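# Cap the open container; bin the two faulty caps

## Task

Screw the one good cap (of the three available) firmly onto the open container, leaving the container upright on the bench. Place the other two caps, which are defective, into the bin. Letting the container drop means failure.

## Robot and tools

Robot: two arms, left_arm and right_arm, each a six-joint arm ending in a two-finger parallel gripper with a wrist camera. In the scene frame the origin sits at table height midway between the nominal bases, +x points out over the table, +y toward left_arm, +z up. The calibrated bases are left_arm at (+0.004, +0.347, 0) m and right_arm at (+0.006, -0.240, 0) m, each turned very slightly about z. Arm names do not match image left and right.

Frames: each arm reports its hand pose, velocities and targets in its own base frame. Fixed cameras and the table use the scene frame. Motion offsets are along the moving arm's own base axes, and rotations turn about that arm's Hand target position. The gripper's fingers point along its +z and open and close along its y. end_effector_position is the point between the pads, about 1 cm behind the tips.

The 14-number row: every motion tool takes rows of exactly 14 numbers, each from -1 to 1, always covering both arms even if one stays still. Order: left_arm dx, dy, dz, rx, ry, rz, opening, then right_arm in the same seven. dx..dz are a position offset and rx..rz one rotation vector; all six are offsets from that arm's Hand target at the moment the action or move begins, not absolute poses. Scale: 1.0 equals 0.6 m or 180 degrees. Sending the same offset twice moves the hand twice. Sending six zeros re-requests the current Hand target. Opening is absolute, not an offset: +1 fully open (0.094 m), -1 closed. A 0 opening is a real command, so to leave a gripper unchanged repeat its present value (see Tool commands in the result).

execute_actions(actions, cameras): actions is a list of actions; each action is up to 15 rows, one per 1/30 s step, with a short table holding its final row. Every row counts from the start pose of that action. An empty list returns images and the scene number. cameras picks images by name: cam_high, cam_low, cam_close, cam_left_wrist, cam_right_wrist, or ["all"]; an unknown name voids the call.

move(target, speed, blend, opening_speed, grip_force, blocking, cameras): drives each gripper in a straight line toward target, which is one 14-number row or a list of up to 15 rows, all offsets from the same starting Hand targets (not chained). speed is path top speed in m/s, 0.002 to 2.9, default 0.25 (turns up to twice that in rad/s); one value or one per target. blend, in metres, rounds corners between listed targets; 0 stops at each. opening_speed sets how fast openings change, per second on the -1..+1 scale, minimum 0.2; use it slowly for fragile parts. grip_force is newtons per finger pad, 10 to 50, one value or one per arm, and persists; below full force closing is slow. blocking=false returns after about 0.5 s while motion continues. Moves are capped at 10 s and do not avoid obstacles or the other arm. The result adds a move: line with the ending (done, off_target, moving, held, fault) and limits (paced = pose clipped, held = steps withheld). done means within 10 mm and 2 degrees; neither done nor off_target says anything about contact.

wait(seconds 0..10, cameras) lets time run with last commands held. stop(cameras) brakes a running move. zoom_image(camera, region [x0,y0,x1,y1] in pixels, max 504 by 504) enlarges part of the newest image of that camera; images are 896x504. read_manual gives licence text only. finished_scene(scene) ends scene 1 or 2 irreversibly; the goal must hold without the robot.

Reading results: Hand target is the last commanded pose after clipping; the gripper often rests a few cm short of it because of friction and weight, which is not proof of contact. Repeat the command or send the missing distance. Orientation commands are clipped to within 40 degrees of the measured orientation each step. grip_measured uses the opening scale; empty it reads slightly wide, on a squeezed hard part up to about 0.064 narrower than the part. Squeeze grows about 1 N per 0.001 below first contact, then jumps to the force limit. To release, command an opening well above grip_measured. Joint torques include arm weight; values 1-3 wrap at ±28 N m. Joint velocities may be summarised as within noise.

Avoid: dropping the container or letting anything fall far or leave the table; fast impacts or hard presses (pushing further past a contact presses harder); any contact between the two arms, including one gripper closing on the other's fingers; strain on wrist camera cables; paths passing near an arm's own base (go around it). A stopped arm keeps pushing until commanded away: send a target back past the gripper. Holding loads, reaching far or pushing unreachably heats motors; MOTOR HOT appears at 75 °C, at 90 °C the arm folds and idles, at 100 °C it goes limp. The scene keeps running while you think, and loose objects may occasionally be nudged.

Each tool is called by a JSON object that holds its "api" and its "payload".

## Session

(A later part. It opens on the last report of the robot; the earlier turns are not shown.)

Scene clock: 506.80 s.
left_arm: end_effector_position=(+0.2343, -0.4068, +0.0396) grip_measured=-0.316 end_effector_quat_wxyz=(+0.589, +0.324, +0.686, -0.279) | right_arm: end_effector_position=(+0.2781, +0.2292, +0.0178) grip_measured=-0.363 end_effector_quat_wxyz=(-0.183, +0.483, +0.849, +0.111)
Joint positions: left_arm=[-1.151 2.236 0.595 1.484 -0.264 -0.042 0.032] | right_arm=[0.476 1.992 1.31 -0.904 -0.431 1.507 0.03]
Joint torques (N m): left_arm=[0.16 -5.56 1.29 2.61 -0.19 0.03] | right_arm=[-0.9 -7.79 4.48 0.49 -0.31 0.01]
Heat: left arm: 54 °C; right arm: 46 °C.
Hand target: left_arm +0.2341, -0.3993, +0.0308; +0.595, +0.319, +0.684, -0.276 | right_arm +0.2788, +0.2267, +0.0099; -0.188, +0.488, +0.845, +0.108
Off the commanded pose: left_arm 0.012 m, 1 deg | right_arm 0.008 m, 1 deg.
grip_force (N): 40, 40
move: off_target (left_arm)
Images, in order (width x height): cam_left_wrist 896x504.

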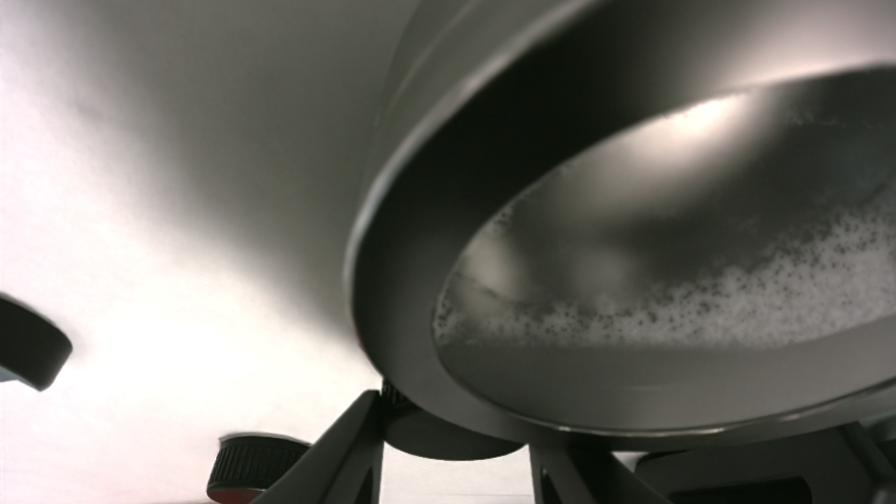

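{"api": "move", "payload": {"target": [[0,0,0,0,0,0,-0.42,0,0,0.15,0,0,0,-0.44],[0,0,0,0,0,0,-0.42,-0.0647,-0.0445,0.17,0,0,0,-0.44],[0,0,0,0,0,0,-0.42,-0.1163,-0.0712,0.137,0,0,0,-0.44]], "speed": [0.12,0.2,0.12], "blend": [0.01,0.02,0], "cameras": ["cam_left_wrist","cam_right_wrist"]}}

Scene clock: 509.57 s.
left_arm: end_effector_position=(+0.2343, -0.4068, +0.0396) grip_measured=-0.316 end_effector_quat_wxyz=(+0.589, +0.324, +0.686, -0.279) | right_arm: end_effector_position=(+0.2064, +0.1843, +0.0842) grip_measured=-0.364 end_effector_quat_wxyz=(-0.199, +0.490, +0.844, +0.089)
Joint positions: left_arm=[-1.151 2.236 0.595 1.484 -0.264 -0.042 0.032] | right_arm=[0.449 1.652 1.154 -1.155 -0.432 1.483 0.03]
Joint torques (N m): left_arm=[0.18 -5.59 1.28 2.6 -0.2 0.04] | right_arm=[-0.7 -10.11 4.68 0.33 -0.31 -0.04]
Heat: left arm: 54 °C; right arm: 46 °C.
Hand target: left_arm +0.2341, -0.3993, +0.0308; +0.595, +0.319, +0.684, -0.276 | right_arm +0.2092, +0.1840, +0.0921; -0.188, +0.488, +0.845, +0.108
Off the commanded pose: left_arm 0.012 m, 1 deg | right_arm 0.008 m, 3 deg.
grip_force (N): 40, 40
move: off_target (left_arm, right_arm)
Images, in order (width x height): cam_left_wrist 896x504, cam_right_wrist 896x504.

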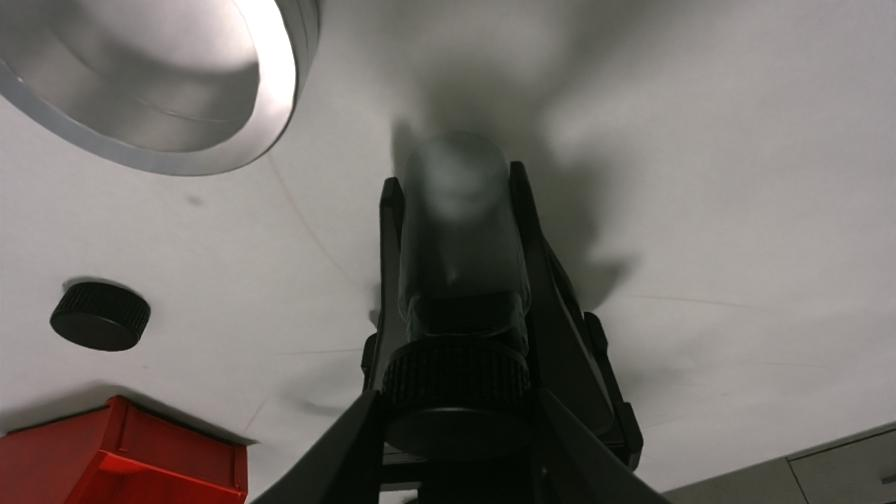

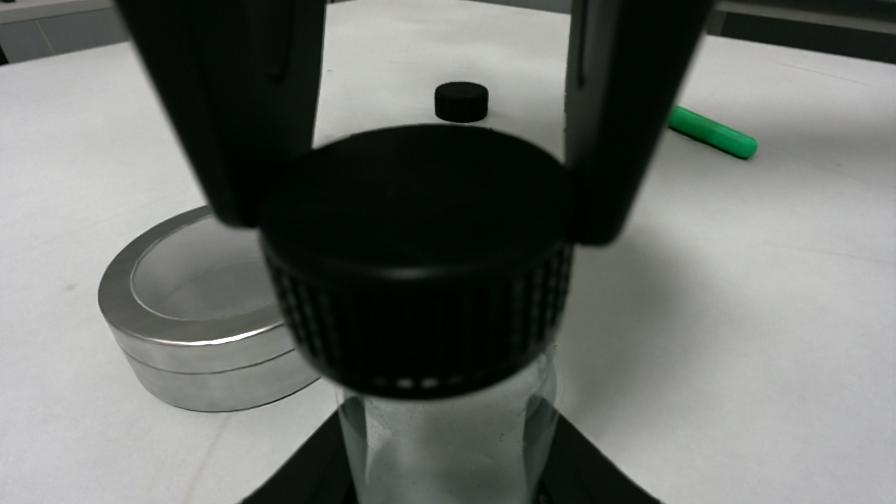

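{"api": "zoom_image", "payload": {"camera": "cam_left_wrist", "region": [360, 260, 560, 480]}}

{"api": "zoom_image", "payload": {"camera": "cam_right_wrist", "region": [240, 110, 620, 430]}}

Scaled by 2.291.

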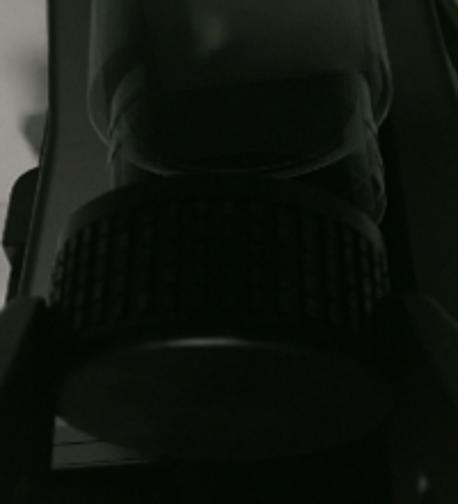

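Scaled by 1.326.

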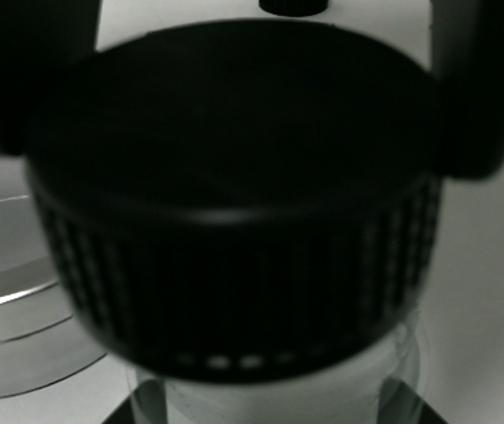

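{"api": "move", "payload": {"target": [[0,0,0,0,0,0,-0.42,-0.0047,-0.003,0.02,0,0,0,-0.44],[0,0,0,0,0,0,-0.42,-0.0047,-0.003,0,0,0,0,-0.44]], "speed": 0.08, "cameras": ["cam_left_wrist","cam_right_wrist"]}}

Scene clock: 514.60 s.
left_arm: end_effector_position=(+0.2343, -0.4068, +0.0396) grip_measured=-0.316 end_effector_quat_wxyz=(+0.589, +0.324, +0.686, -0.279) | right_arm: end_effector_position=(+0.2035, +0.1829, +0.0868) grip_measured=-0.364 end_effector_quat_wxyz=(-0.196, +0.488, +0.845, +0.092)
Joint positions: left_arm=[-1.151 2.236 0.595 1.484 -0.264 -0.042 0.032] | right_arm=[0.449 1.63 1.141 -1.156 -0.432 1.481 0.03]
Joint torques (N m): left_arm=[0.18 -5.6 1.29 2.61 -0.2 0.04] | right_arm=[-0.85 -8.96 4.77 0.41 -0.3 -0.03]
Heat: left arm: 54 °C; right arm: 46 °C.
Hand target: left_arm +0.2341, -0.3993, +0.0308; +0.595, +0.319, +0.684, -0.276 | right_arm +0.2063, +0.1821, +0.0920; -0.188, +0.488, +0.845, +0.108
Off the commanded pose: left_arm 0.012 m, 1 deg | right_arm 0.006 m, 2 deg.
grip_force (N): 40, 40
move: off_target (left_arm)
Images, in order (width x height): cam_left_wrist 896x504, cam_right_wrist 896x504.

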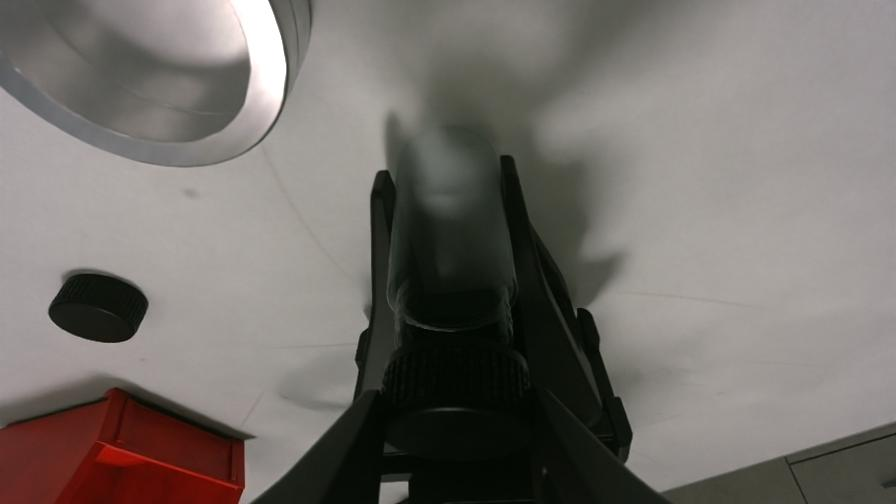

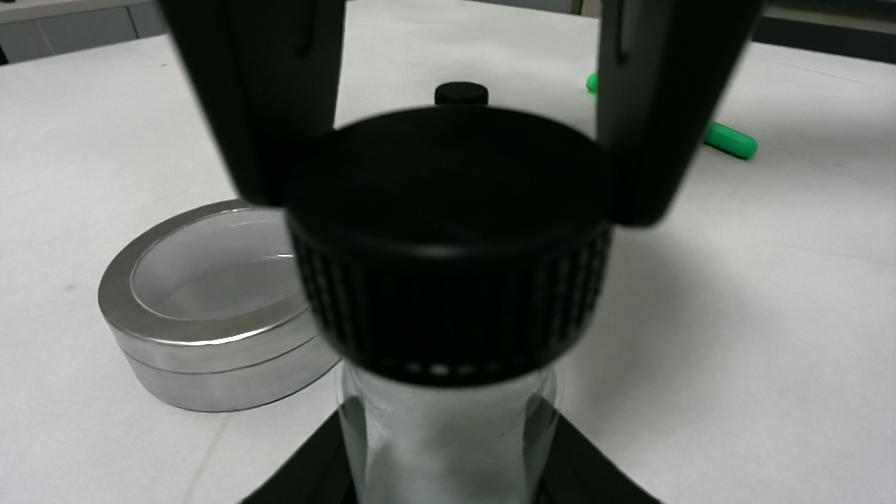

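{"api": "move", "payload": {"target": [[0,0,0,0,0,0,-0.42,0.0042,-0.0053,0.015,0,0,0,-0.44],[0,0,0,0,0,0,-0.42,0.0042,-0.0053,-0.0117,0,0,0,-0.44]], "speed": 0.08, "cameras": ["cam_left_wrist","cam_right_wrist"]}}

Scene clock: 517.77 s.
left_arm: end_effector_position=(+0.2343, -0.4068, +0.0396) grip_measured=-0.316 end_effector_quat_wxyz=(+0.589, +0.324, +0.686, -0.279) | right_arm: end_effector_position=(+0.2064, +0.1797, +0.0827) grip_measured=-0.364 end_effector_quat_wxyz=(-0.194, +0.488, +0.846, +0.097)
Joint positions: left_arm=[-1.151 2.236 0.595 1.484 -0.264 -0.042 0.032] | right_arm=[0.433 1.63 1.125 -1.134 -0.432 1.465 0.03]
Joint torques (N m): left_arm=[0.16 -5.6 1.29 2.61 -0.2 0.03] | right_arm=[-0.73 -7.77 4.71 0.4 -0.29 -0.03]
Heat: left arm: 54 °C; right arm: 46 °C.
Hand target: left_arm +0.2341, -0.3993, +0.0308; +0.595, +0.319, +0.684, -0.276 | right_arm +0.2088, +0.1790, +0.0850; -0.188, +0.488, +0.845, +0.108
Off the commanded pose: left_arm 0.012 m, 1 deg | right_arm 0.003 m, 1 deg.
grip_force (N): 40, 40
move: off_target (left_arm)
Images, in order (width x height): cam_left_wrist 896x504, cam_right_wrist 896x504.

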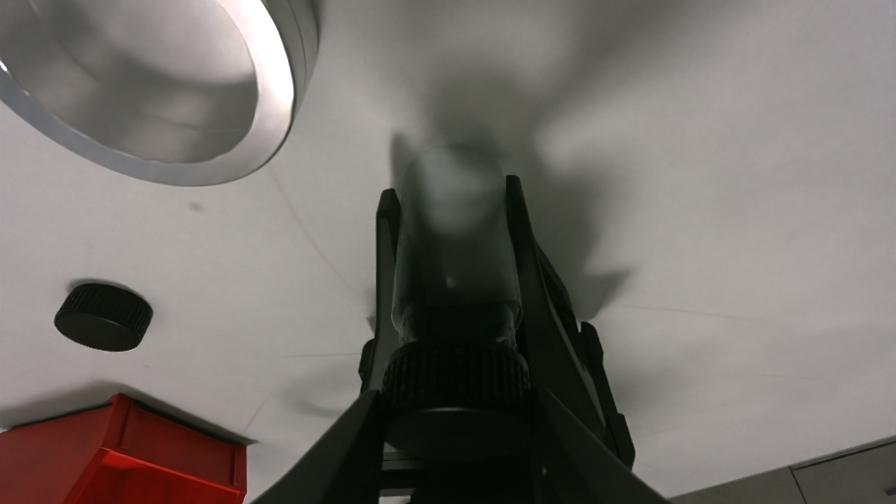

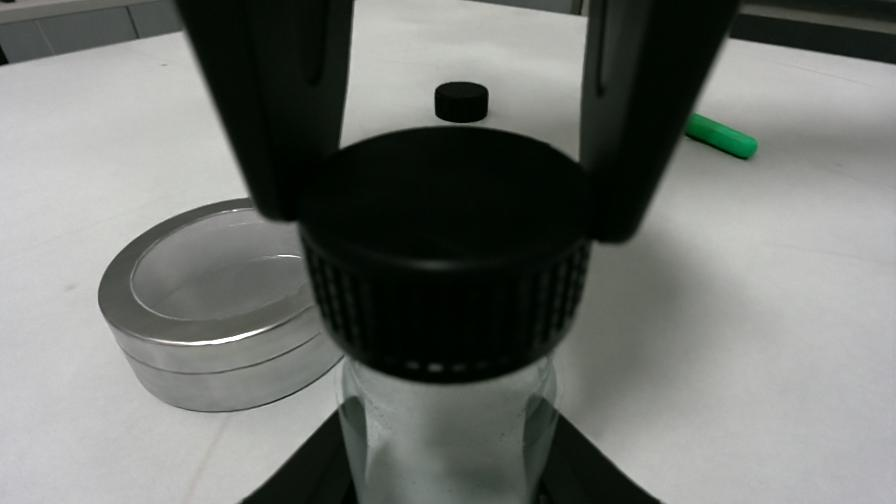

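{"api": "zoom_image", "payload": {"camera": "cam_left_wrist", "region": [360, 280, 560, 460]}}

{"api": "zoom_image", "payload": {"camera": "cam_right_wrist", "region": [300, 280, 600, 440]}}

Scaled by 2.520.

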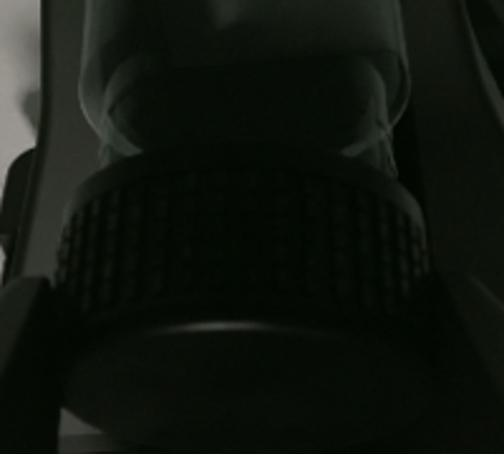

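Scaled by 1.680.

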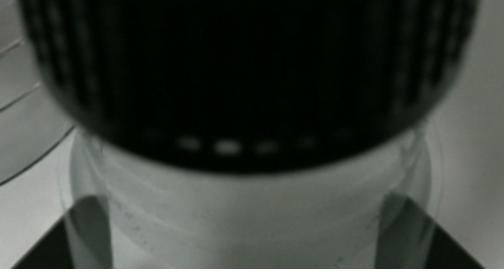

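{"api": "move", "payload": {"target": [[0,0,0,0,0,0,-0.42,0,0.0008,-0.0167,0,0,0,-0.44]], "speed": 0.06, "cameras": ["cam_left_wrist","cam_right_wrist"]}}

Scene clock: 520.97 s.
left_arm: end_effector_position=(+0.2343, -0.4068, +0.0396) grip_measured=-0.316 end_effector_quat_wxyz=(+0.589, +0.324, +0.686, -0.279) | right_arm: end_effector_position=(+0.2060, +0.1797, +0.0755) grip_measured=-0.364 end_effector_quat_wxyz=(-0.192, +0.487, +0.846, +0.101)
Joint positions: left_arm=[-1.151 2.236 0.595 1.484 -0.264 -0.042 0.032] | right_arm=[0.433 1.63 1.096 -1.098 -0.432 1.465 0.03]
Joint torques (N m): left_arm=[0.17 -5.59 1.25 2.6 -0.2 0.04] | right_arm=[-0.61 -6.69 4.67 0.46 -0.28 0]
Heat: left arm: 55 °C; right arm: 46 °C.
Hand target: left_arm +0.2341, -0.3993, +0.0308; +0.595, +0.319, +0.684, -0.276 | right_arm +0.2087, +0.1795, +0.0750; -0.188, +0.488, +0.845, +0.108
Off the commanded pose: left_arm 0.012 m, 1 deg | right_arm 0.003 m, 1 deg.
grip_force (N): 40, 40
move: off_target (left_arm)
Images, in order (width x height): cam_left_wrist 896x504, cam_right_wrist 896x504.

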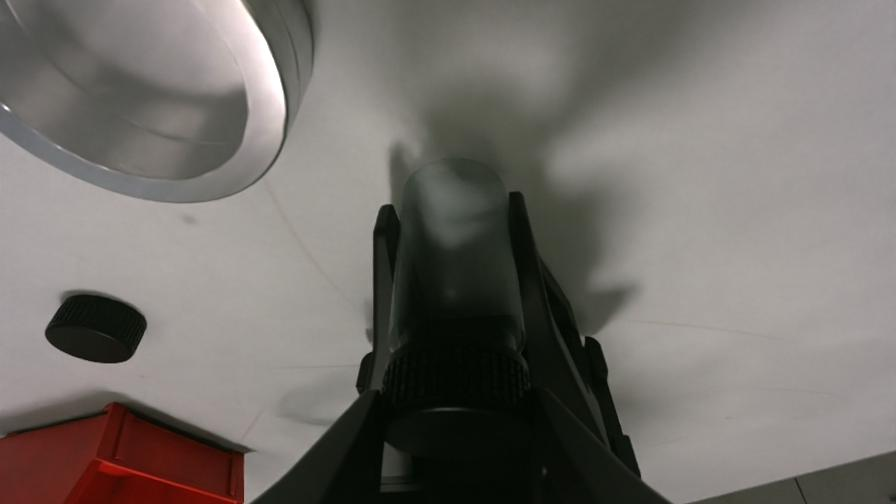

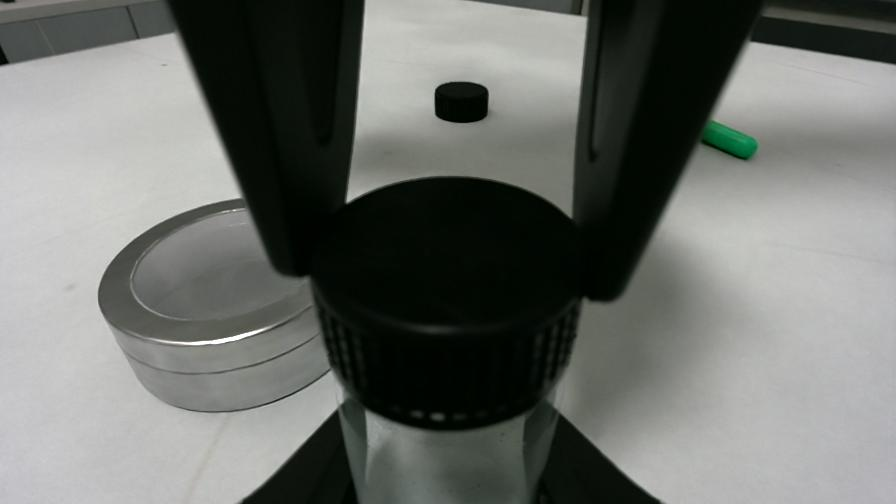

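{"api": "move", "payload": {"target": [[0,0,0,0,0,0,-0.42,-0.001,0.0,-0.0133,0,0,0,-0.44]], "speed": 0.05, "cameras": ["cam_left_wrist","cam_right_wrist"]}}

Scene clock: 521.93 s.
left_arm: end_effector_position=(+0.2343, -0.4068, +0.0396) grip_measured=-0.316 end_effector_quat_wxyz=(+0.589, +0.324, +0.686, -0.279) | right_arm: end_effector_position=(+0.2048, +0.1809, +0.0736) grip_measured=-0.364 end_effector_quat_wxyz=(-0.196, +0.487, +0.845, +0.104)
Joint positions: left_arm=[-1.151 2.236 0.595 1.484 -0.264 -0.042 0.032] | right_arm=[0.432 1.63 1.084 -1.086 -0.444 1.465 0.03]
Joint torques (N m): left_arm=[0.16 -5.59 1.28 2.6 -0.2 0.03] | right_arm=[-0.43 -6.08 3.54 0.65 -0.17 -0.01]
Heat: left arm: 55 °C; right arm: 46 °C.
Hand target: left_arm +0.2341, -0.3993, +0.0308; +0.595, +0.319, +0.684, -0.276 | right_arm +0.2082, +0.1795, +0.0670; -0.188, +0.488, +0.845, +0.108
Off the commanded pose: left_arm 0.012 m, 1 deg | right_arm 0.008 m, 1 deg.
grip_force (N): 40, 40
move: off_target (left_arm)
Images, in order (width x height): cam_left_wrist 896x504, cam_right_wrist 896x504.

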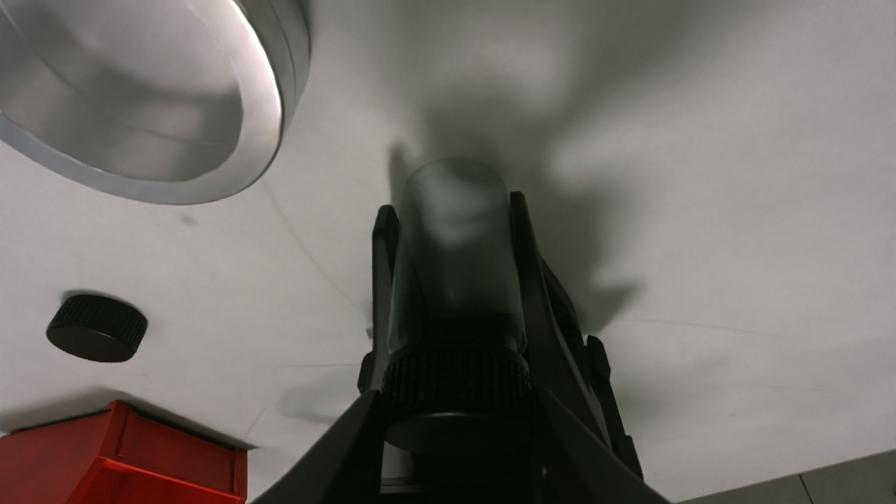

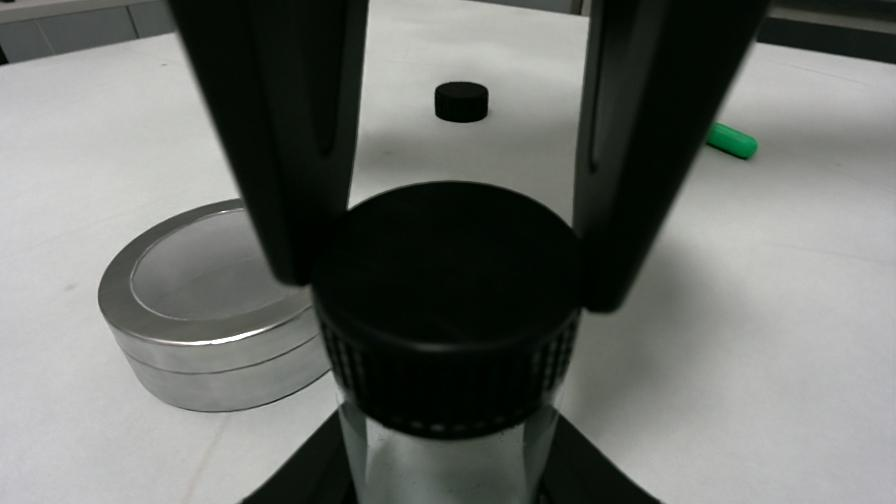

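{"api": "move", "payload": {"target": [[0,0,0,0,0,0,-0.42,-0.003,-0.0005,-0.015,0,0,-0.1333,-0.44]], "speed": 0.2, "cameras": ["cam_left_wrist","cam_right_wrist"]}}

Scene clock: 524.10 s.
left_arm: end_effector_position=(+0.2343, -0.4068, +0.0396) grip_measured=-0.316 end_effector_quat_wxyz=(+0.589, +0.324, +0.686, -0.279) | right_arm: end_effector_position=(+0.2041, +0.1807, +0.0716) grip_measured=-0.364 end_effector_quat_wxyz=(-0.180, +0.648, +0.724, +0.151)
Joint positions: left_arm=[-1.151 2.236 0.595 1.484 -0.264 -0.042 0.032] | right_arm=[0.426 1.45 0.89 -0.869 -0.455 1.92 0.03]
Joint torques (N m): left_arm=[0.16 -5.59 1.29 2.61 -0.2 0.04] | right_arm=[1.43 -3.71 3.07 1.14 0.2 0.24]
Heat: left arm: 55 °C; right arm: 45 °C.
Hand target: left_arm +0.2341, -0.3993, +0.0308; +0.595, +0.319, +0.684, -0.276 | right_arm +0.2064, +0.1792, +0.0581; -0.161, +0.653, +0.725, +0.145
Off the commanded pose: left_arm 0.012 m, 1 deg | right_arm 0.014 m, 2 deg.
grip_force (N): 40, 40
move: off_target (left_arm, right_arm)
Images, in order (width x height): cam_left_wrist 896x504, cam_right_wrist 896x504.

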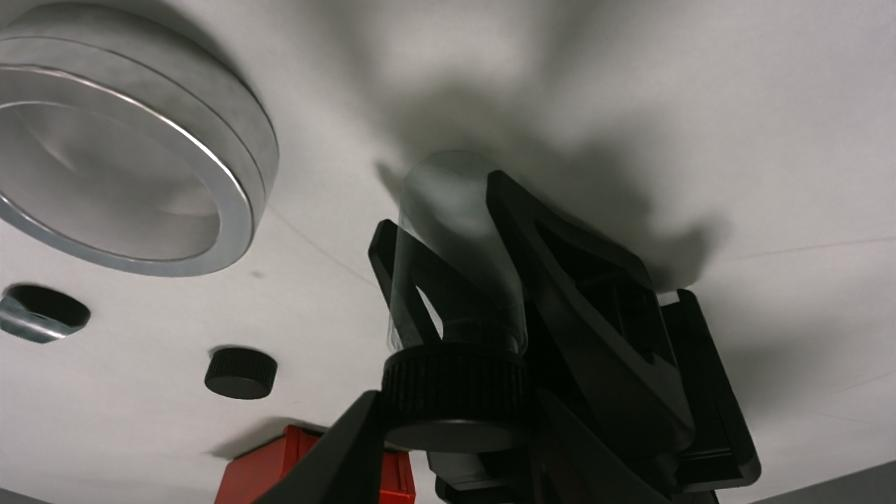

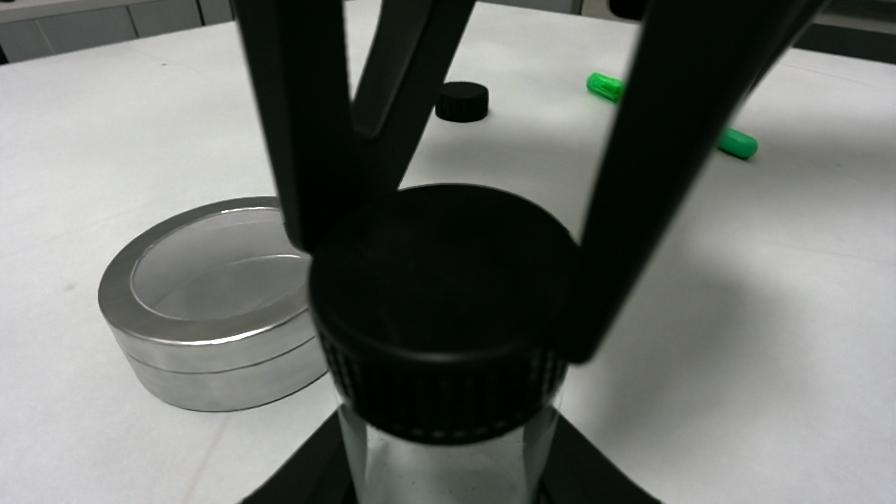

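{"api": "move", "payload": {"target": [[0,0,0,0,0,0,-0.42,0,0,0.0222,0,0,0,0.0],[0,0,0,0,0,0,-0.42,0,0.0005,0.0408,0.0361,0.03,0.3743,0.0],[0,0,0,0,0,0,-0.42,0,0.0005,0.0225,0.0361,0.03,0.3743,0.0]], "speed": [0.1,0.4,0.1], "cameras": ["cam_left_wrist","cam_right_wrist"]}}

Scene clock: 528.80 s.
left_arm: end_effector_position=(+0.2343, -0.4068, +0.0396) grip_measured=-0.316 end_effector_quat_wxyz=(+0.589, +0.324, +0.686, -0.279) | right_arm: end_effector_position=(+0.2049, +0.1782, +0.0770) grip_measured=-0.003 end_effector_quat_wxyz=(-0.282, +0.144, +0.947, +0.044)
Joint positions: left_arm=[-1.151 2.236 0.595 1.484 -0.264 -0.042 0.032] | right_arm=[0.458 1.968 1.443 -1.488 -0.388 0.67 0.047]
Joint torques (N m): left_arm=[0.16 -5.6 1.28 2.6 -0.2 0.04] | right_arm=[0.57 -7.41 4.9 -0.22 -0.14 -0.07]
Heat: left arm: 55 °C; right arm: 45 °C.
Hand target: left_arm +0.2341, -0.3993, +0.0308; +0.595, +0.319, +0.684, -0.276 | right_arm +0.2064, +0.1795, +0.0716; -0.281, +0.138, +0.949, +0.041
Off the commanded pose: left_arm 0.012 m, 1 deg | right_arm 0.006 m, 1 deg.
grip_force (N): 40, 40
move: off_target (left_arm)
Images, in order (width x height): cam_left_wrist 896x504, cam_right_wrist 896x504.

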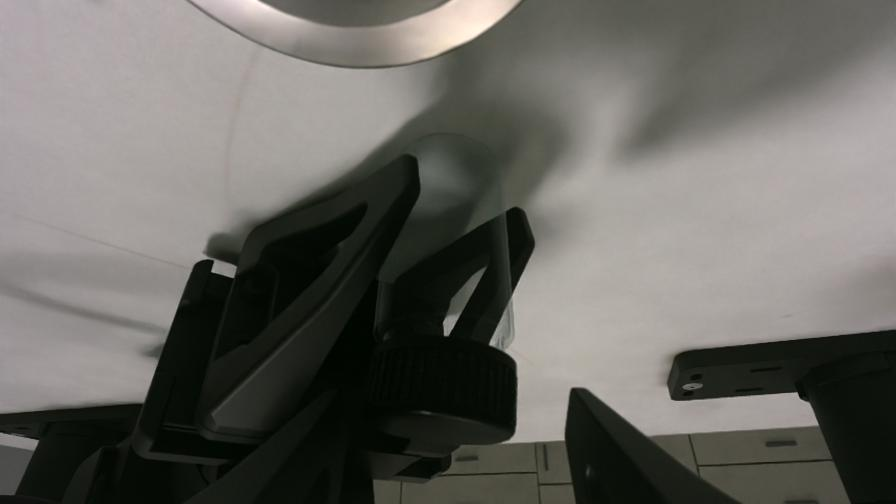

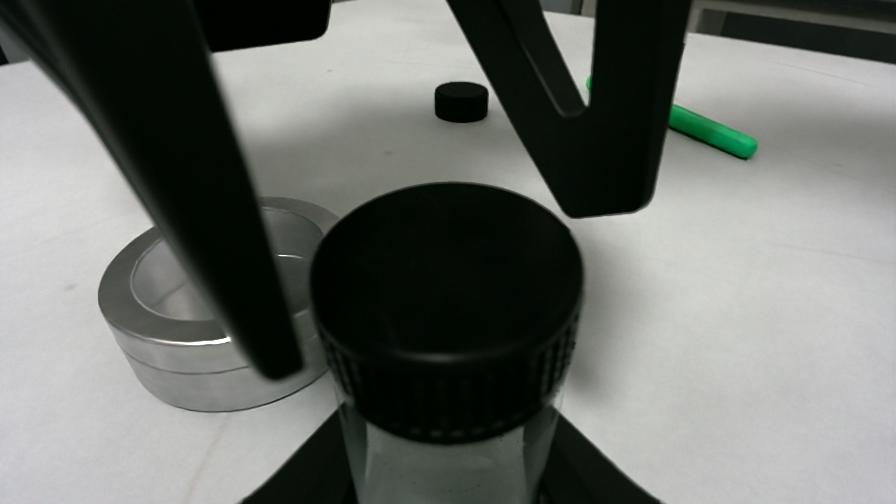

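{"api": "move", "payload": {"target": [[0,0,0,0,0,0,-0.42,0.001,0.0035,-0.012,0,0,0,0.0],[0,0,0,0,0,0,-0.42,0.001,0.0035,-0.012,0,0,0,-0.44]], "speed": 0.08, "cameras": ["cam_left_wrist"]}}

Scene clock: 530.87 s.
left_arm: end_effector_position=(+0.2343, -0.4068, +0.0396) grip_measured=-0.316 end_effector_quat_wxyz=(+0.589, +0.324, +0.686, -0.279) | right_arm: end_effector_position=(+0.2093, +0.1803, +0.0714) grip_measured=-0.354 end_effector_quat_wxyz=(-0.277, +0.142, +0.949, +0.048)
Joint positions: left_arm=[-1.151 2.236 0.595 1.484 -0.264 -0.042 0.032] | right_arm=[0.458 1.981 1.443 -1.463 -0.388 0.67 0.03]
Joint torques (N m): left_arm=[0.17 -5.59 1.29 2.61 -0.2 0.04] | right_arm=[0.95 -7.5 4.03 -0.21 -0.15 0.01]
Heat: left arm: 55 °C; right arm: 44 °C.
Hand target: left_arm +0.2341, -0.3993, +0.0308; +0.595, +0.319, +0.684, -0.276 | right_arm +0.2070, +0.1816, +0.0644; -0.281, +0.138, +0.949, +0.041
Off the commanded pose: left_arm 0.012 m, 1 deg | right_arm 0.008 m, 1 deg.
grip_force (N): 40, 40
move: off_target (left_arm)
Images, in order (width x height): cam_left_wrist 896x504.

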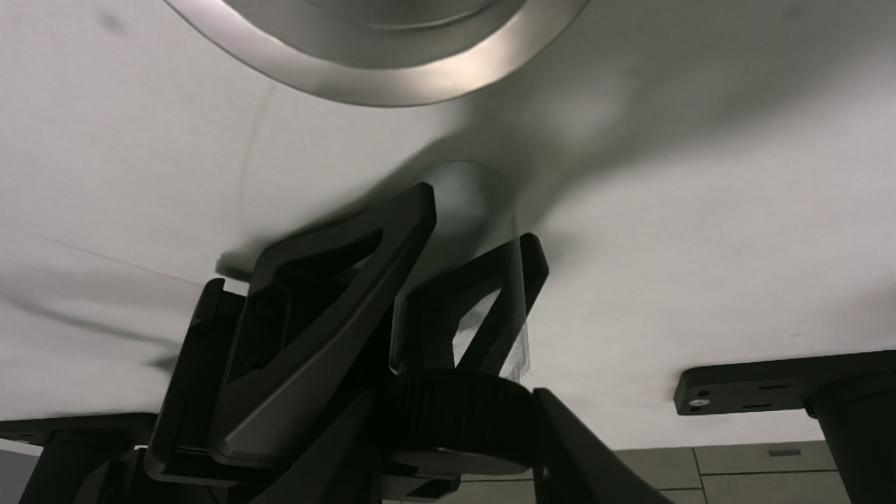

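{"api": "move", "payload": {"target": [[0,0,0,0,0,0,-0.42,0.0025,-0.0043,-0.0167,0,0,-0.3833,-0.44]], "speed": 0.25, "cameras": ["cam_left_wrist","cam_right_wrist"]}}

Scene clock: 534.53 s.
left_arm: end_effector_position=(+0.2343, -0.4068, +0.0396) grip_measured=-0.316 end_effector_quat_wxyz=(+0.589, +0.324, +0.686, -0.279) | right_arm: end_effector_position=(+0.2049, +0.1779, +0.0676) grip_measured=-0.357 end_effector_quat_wxyz=(-0.227, +0.646, +0.702, +0.196)
Joint positions: left_arm=[-1.151 2.236 0.595 1.484 -0.264 -0.042 0.032] | right_arm=[0.33 1.441 0.813 -0.795 -0.593 1.864 0.03]
Joint torques (N m): left_arm=[0.17 -5.61 1.29 2.61 -0.2 0.04] | right_arm=[1.85 -3.36 3.17 1.28 0.08 0.34]
Heat: left arm: 55 °C; right arm: 44 °C.
Hand target: left_arm +0.2341, -0.3993, +0.0308; +0.595, +0.319, +0.684, -0.276 | right_arm +0.2085, +0.1790, +0.0543; -0.209, +0.651, +0.704, +0.193
Off the commanded pose: left_arm 0.012 m, 1 deg | right_arm 0.014 m, 2 deg.
grip_force (N): 40, 40
move: off_target (left_arm, right_arm)
Images, in order (width x height): cam_left_wrist 896x504, cam_right_wrist 896x504.

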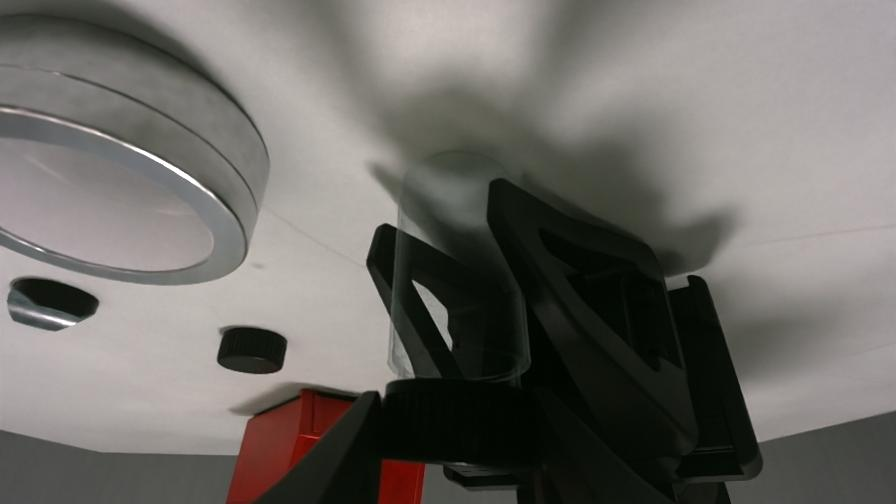

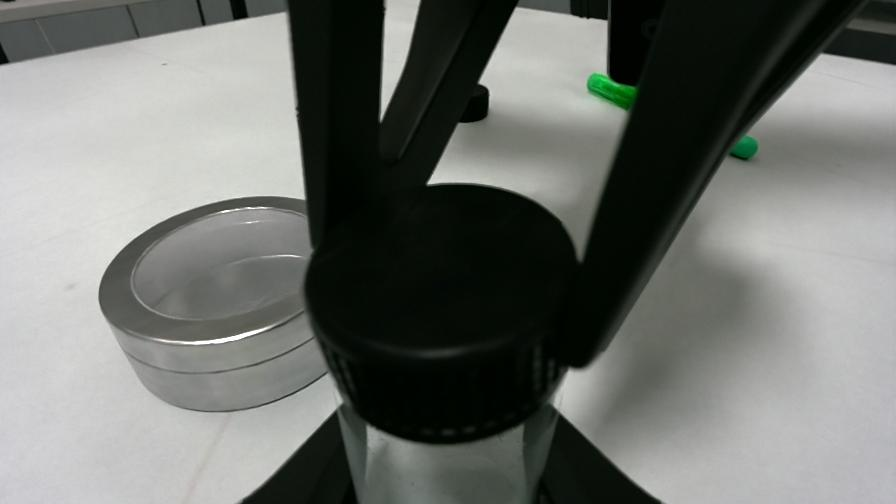

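{"api": "move", "payload": {"target": [[0,0,0,0,0,0,-0.42,0,0,0.0222,0,0,0,0.0],[0,0,0,0,0,0,-0.42,-0.0025,0.0043,0.0395,0,0,0.3833,0.0],[0,0,0,0,0,0,-0.42,-0.0025,0.0043,0.0168,0,0,0.3833,0.0],[0,0,0,0,0,0,-0.42,-0.0025,0.0043,0.0168,0,0,0.3833,-0.44]], "speed": [0.15,0.5,0.15,0.15], "cameras": ["cam_left_wrist"]}}

{"api": "move", "payload": {"target": [[0,0,0,0,0,0,-0.42,0.0025,-0.0043,-0.0167,0,0,-0.3833,-0.44]], "speed": 0.3, "cameras": ["cam_left_wrist","cam_right_wrist"]}}

Scene clock: 539.53 s.
left_arm: end_effector_position=(+0.2343, -0.4068, +0.0396) grip_measured=-0.316 end_effector_quat_wxyz=(+0.589, +0.324, +0.686, -0.279) | right_arm: end_effector_position=(+0.2070, +0.1811, +0.0706) grip_measured=-0.349 end_effector_quat_wxyz=(-0.280, +0.143, +0.948, +0.045)
Joint positions: left_arm=[-1.151 2.236 0.595 1.484 -0.265 -0.042 0.032] | right_arm=[0.463 1.982 1.439 -1.463 -0.39 0.675 0.031]
Joint torques (N m): left_arm=[0.16 -5.59 1.26 2.61 -0.2 0.04] | right_arm=[0.5 -7.58 4.44 -0.21 -0.15 -0.04]
Heat: left arm: 55 °C; right arm: 44 °C.
Hand target: left_arm +0.2341, -0.3993, +0.0308; +0.595, +0.319, +0.684, -0.276 | right_arm +0.2070, +0.1816, +0.0645; -0.281, +0.138, +0.949, +0.041
Off the commanded pose: left_arm 0.011 m, 1 deg | right_arm 0.006 m, 1 deg.
grip_force (N): 40, 40
move: off_target (left_arm)
Images, in order (width x height): cam_left_wrist 896x504.

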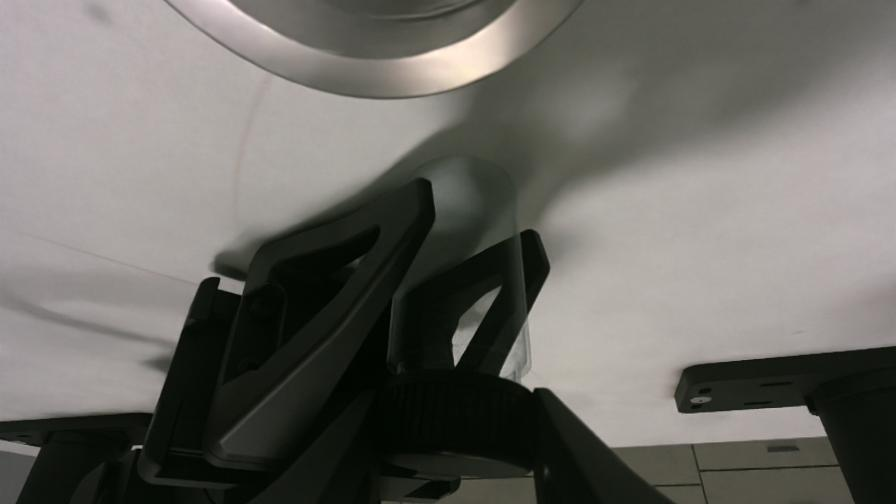

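Scene clock: 542.40 s.
left_arm: end_effector_position=(+0.2343, -0.4068, +0.0396) grip_measured=-0.316 end_effector_quat_wxyz=(+0.589, +0.324, +0.686, -0.279) | right_arm: end_effector_position=(+0.2050, +0.1795, +0.0666) grip_measured=-0.353 end_effector_quat_wxyz=(-0.231, +0.646, +0.701, +0.197)
Joint positions: left_arm=[-1.151 2.236 0.595 1.484 -0.265 -0.042 0.032] | right_arm=[0.332 1.448 0.811 -0.787 -0.6 1.867 0.03]
Joint torques (N m): left_arm=[0.17 -5.6 1.28 2.6 -0.19 0.04] | right_arm=[1.78 -3.86 3.33 1.19 0.16 0.32]
Heat: left arm: 56 °C; right arm: 43 °C.
Hand target: left_arm +0.2341, -0.3993, +0.0308; +0.595, +0.319, +0.684, -0.276 | right_arm +0.2085, +0.1790, +0.0544; -0.209, +0.651, +0.704, +0.193
Off the commanded pose: left_arm 0.011 m, 1 deg | right_arm 0.013 m, 3 deg.
grip_force (N): 40, 40
move: off_target (left_arm, right_arm)
Images, in order (width x height): cam_left_wrist 896x504, cam_right_wrist 896x504.

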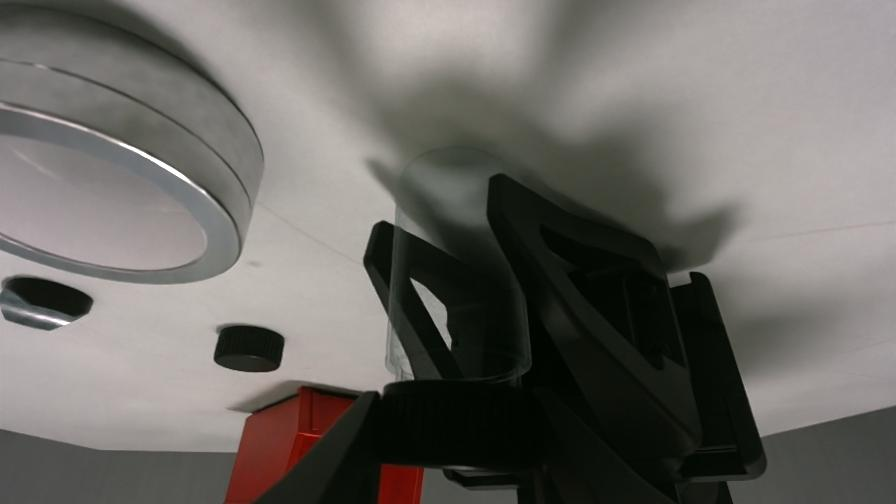

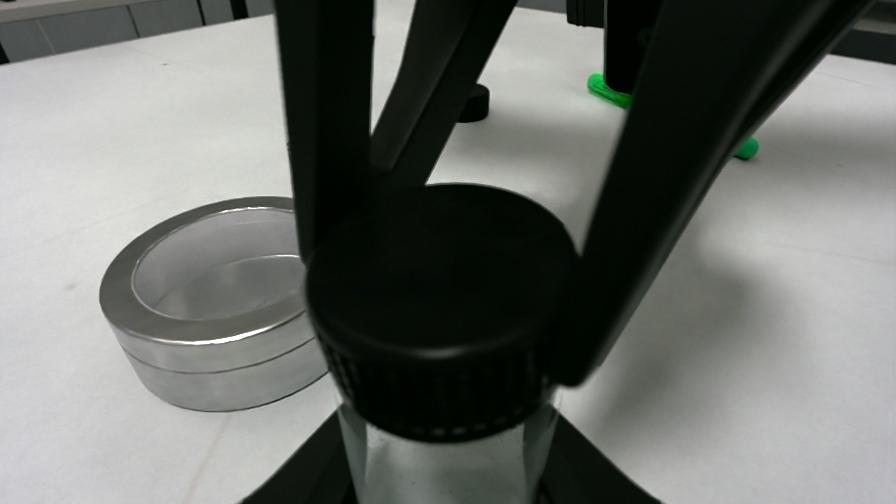

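{"api": "move", "payload": {"target": [[0,0,0,0,0,0,-0.42,0,0,0.0222,0,0,0,0.0],[0,0,0,0,0,0,-0.42,-0.0025,0.0043,0.0395,0,0,0.3833,0.0],[0,0,0,0,0,0,-0.42,-0.0025,0.0043,0.0168,0,0,0.3833,0.0],[0,0,0,0,0,0,-0.42,-0.0025,0.0043,0.0168,0,0,0.3833,-0.44]], "speed": [0.15,0.5,0.15,0.15], "cameras": []}}

{"api": "move", "payload": {"target": [[0,0,0,0,0,0,-0.42,0.0025,-0.0043,-0.0167,0,0,-0.3833,-0.44]], "speed": 0.35, "cameras": ["cam_right_wrist"]}}

{"api": "move", "payload": {"target": [[0,0,0,0,0,0,-0.42,0,0,0.0222,0,0,0,0.0],[0,0,0,0,0,0,-0.42,-0.0025,0.0043,0.0395,0,0,0.3833,0.0],[0,0,0,0,0,0,-0.42,-0.0025,0.0043,0.0168,0,0,0.3833,0.0],[0,0,0,0,0,0,-0.42,-0.0025,0.0043,0.0168,0,0,0.3833,-0.44]], "speed": [0.15,0.5,0.15,0.15], "cameras": []}}

{"api": "move", "payload": {"target": [[0,0,0,0,0,0,-0.42,0.0025,-0.0043,-0.0167,0,0,-0.3833,-0.44]], "speed": 0.35, "cameras": ["cam_left_wrist","cam_right_wrist"]}}

Scene clock: 547.47 s.
left_arm: end_effector_position=(+0.2344, -0.4067, +0.0396) grip_measured=-0.316 end_effector_quat_wxyz=(+0.589, +0.324, +0.686, -0.278) | right_arm: end_effector_position=(+0.2070, +0.1811, +0.0706) grip_measured=-0.350 end_effector_quat_wxyz=(-0.280, +0.143, +0.948, +0.045)
Joint positions: left_arm=[-1.151 2.236 0.595 1.484 -0.265 -0.042 0.032] | right_arm=[0.463 1.982 1.439 -1.463 -0.39 0.674 0.031]
Joint torques (N m): left_arm=[0.16 -5.59 1.29 2.61 -0.19 0.04] | right_arm=[0.54 -7.53 4.4 -0.22 -0.14 -0.06]
Heat: left arm: 56 °C; right arm: 43 °C.
Hand target: left_arm +0.2341, -0.3993, +0.0308; +0.595, +0.319, +0.684, -0.276 | right_arm +0.2069, +0.1816, +0.0645; -0.282, +0.138, +0.949, +0.041
Off the commanded pose: left_arm 0.011 m, 1 deg | right_arm 0.006 m, 1 deg.
grip_force (N): 40, 40
move: off_target (left_arm)
No camera images: "cameras" was empty.

Scene clock: 550.07 s.
left_arm: end_effector_position=(+0.2344, -0.4067, +0.0396) grip_measured=-0.316 end_effector_quat_wxyz=(+0.589, +0.324, +0.686, -0.278) | right_arm: end_effector_position=(+0.2051, +0.1796, +0.0668) grip_measured=-0.353 end_effector_quat_wxyz=(-0.232, +0.647, +0.699, +0.197)
Joint positions: left_arm=[-1.151 2.236 0.595 1.484 -0.265 -0.042 0.032] | right_arm=[0.33 1.448 0.811 -0.786 -0.604 1.869 0.03]
Joint torques (N m): left_arm=[0.16 -5.57 1.29 2.61 -0.19 0.03] | right_arm=[1.91 -3.89 3.36 1.19 0.2 0.27]
Heat: left arm: 56 °C; right arm: 43 °C.
Hand target: left_arm +0.2341, -0.3993, +0.0308; +0.595, +0.319, +0.684, -0.276 | right_arm +0.2085, +0.1790, +0.0545; -0.209, +0.651, +0.704, +0.193
Off the commanded pose: left_arm 0.011 m, 1 deg | right_arm 0.013 m, 3 deg.
grip_force (N): 40, 40
move: off_target (left_arm, right_arm)
Images, in order (width x height): cam_right_wrist 896x504.

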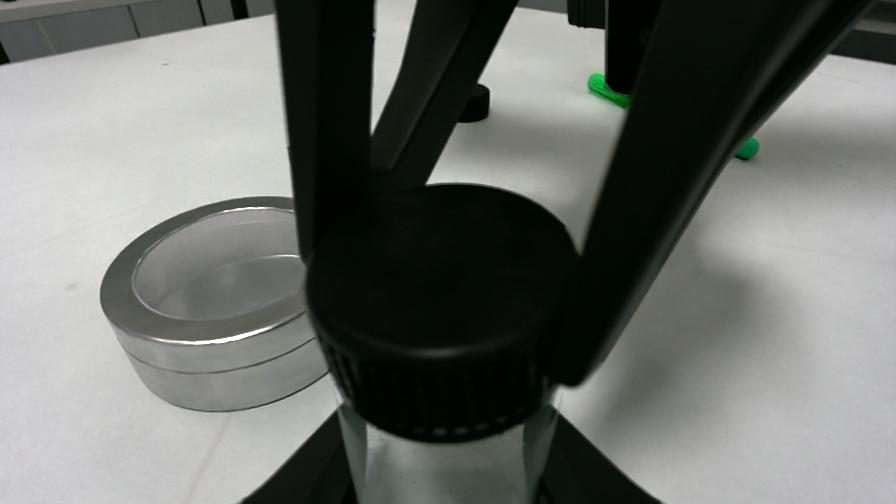

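Scene clock: 554.23 s.
left_arm: end_effector_position=(+0.2345, -0.4066, +0.0396) grip_measured=-0.316 end_effector_quat_wxyz=(+0.589, +0.324, +0.686, -0.278) | right_arm: end_effector_position=(+0.2071, +0.1811, +0.0707) grip_measured=-0.351 end_effector_quat_wxyz=(-0.280, +0.143, +0.948, +0.046)
Joint positions: left_arm=[-1.151 2.236 0.595 1.484 -0.266 -0.042 0.032] | right_arm=[0.463 1.982 1.439 -1.463 -0.39 0.674 0.03]
Joint torques (N m): left_arm=[0.17 -5.59 1.29 2.61 -0.19 0.04] | right_arm=[0.54 -7.56 4.4 -0.21 -0.13 -0.06]
Heat: left arm: 56 °C; right arm: 43 °C.
Hand target: left_arm +0.2341, -0.3993, +0.0308; +0.595, +0.319, +0.684, -0.276 | right_arm +0.2070, +0.1816, +0.0646; -0.282, +0.138, +0.949, +0.041
Off the commanded pose: left_arm 0.011 m, 1 deg | right_arm 0.006 m, 1 deg.
grip_force (N): 40, 40
move: off_target (left_arm)
No camera images: "cameras" was empty.

Scene clock: 556.83 s.
left_arm: end_effector_position=(+0.2344, -0.4067, +0.0396) grip_measured=-0.316 end_effector_quat_wxyz=(+0.589, +0.324, +0.686, -0.278) | right_arm: end_effector_position=(+0.2051, +0.1797, +0.0668) grip_measured=-0.354 end_effector_quat_wxyz=(-0.232, +0.646, +0.700, +0.197)
Joint positions: left_arm=[-1.151 2.236 0.595 1.484 -0.265 -0.042 0.032] | right_arm=[0.331 1.448 0.811 -0.786 -0.604 1.868 0.03]
Joint torques (N m): left_arm=[0.17 -5.6 1.29 2.6 -0.19 0.03] | right_arm=[1.89 -3.96 3.33 1.16 0.19 0.32]
Heat: left arm: 56 °C; right arm: 43 °C.
Hand target: left_arm +0.2341, -0.3993, +0.0308; +0.595, +0.319, +0.684, -0.276 | right_arm +0.2084, +0.1790, +0.0546; -0.209, +0.651, +0.704, +0.193
Off the commanded pose: left_arm 0.011 m, 1 deg | right_arm 0.013 m, 3 deg.
grip_force (N): 40, 40
move: off_target (left_arm, right_arm)
Images, in order (width x height): cam_left_wrist 896x504, cam_right_wrist 896x504.

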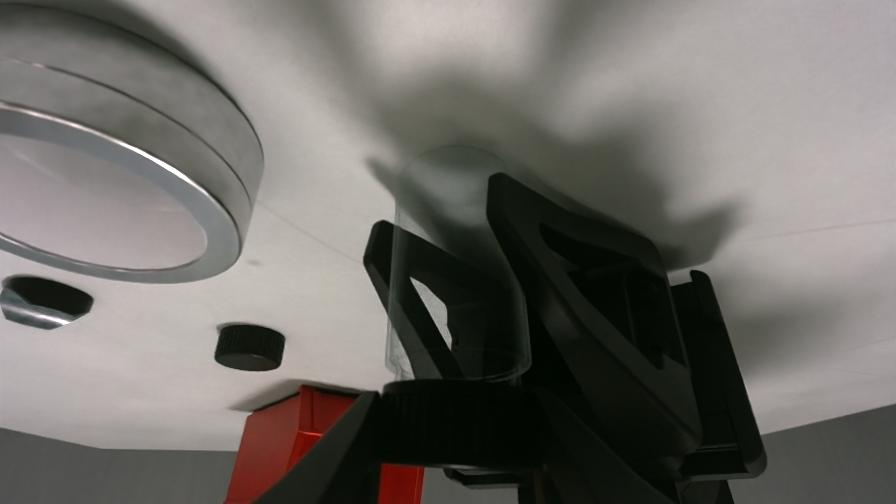

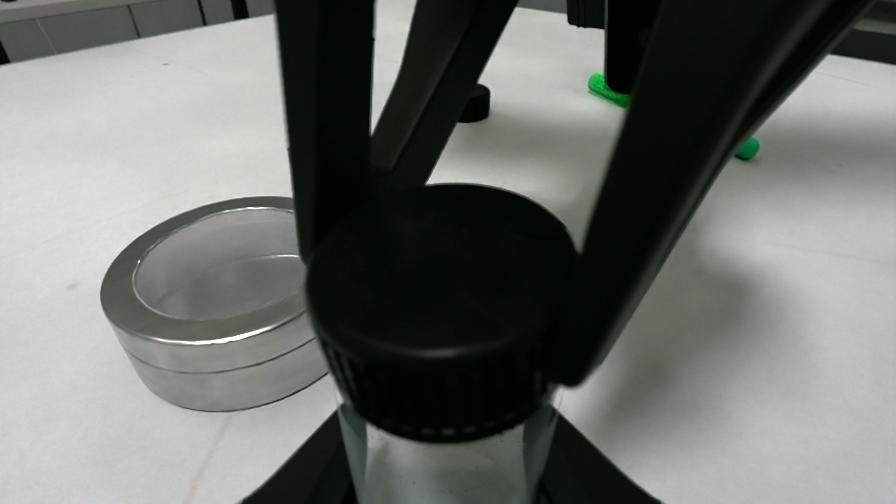

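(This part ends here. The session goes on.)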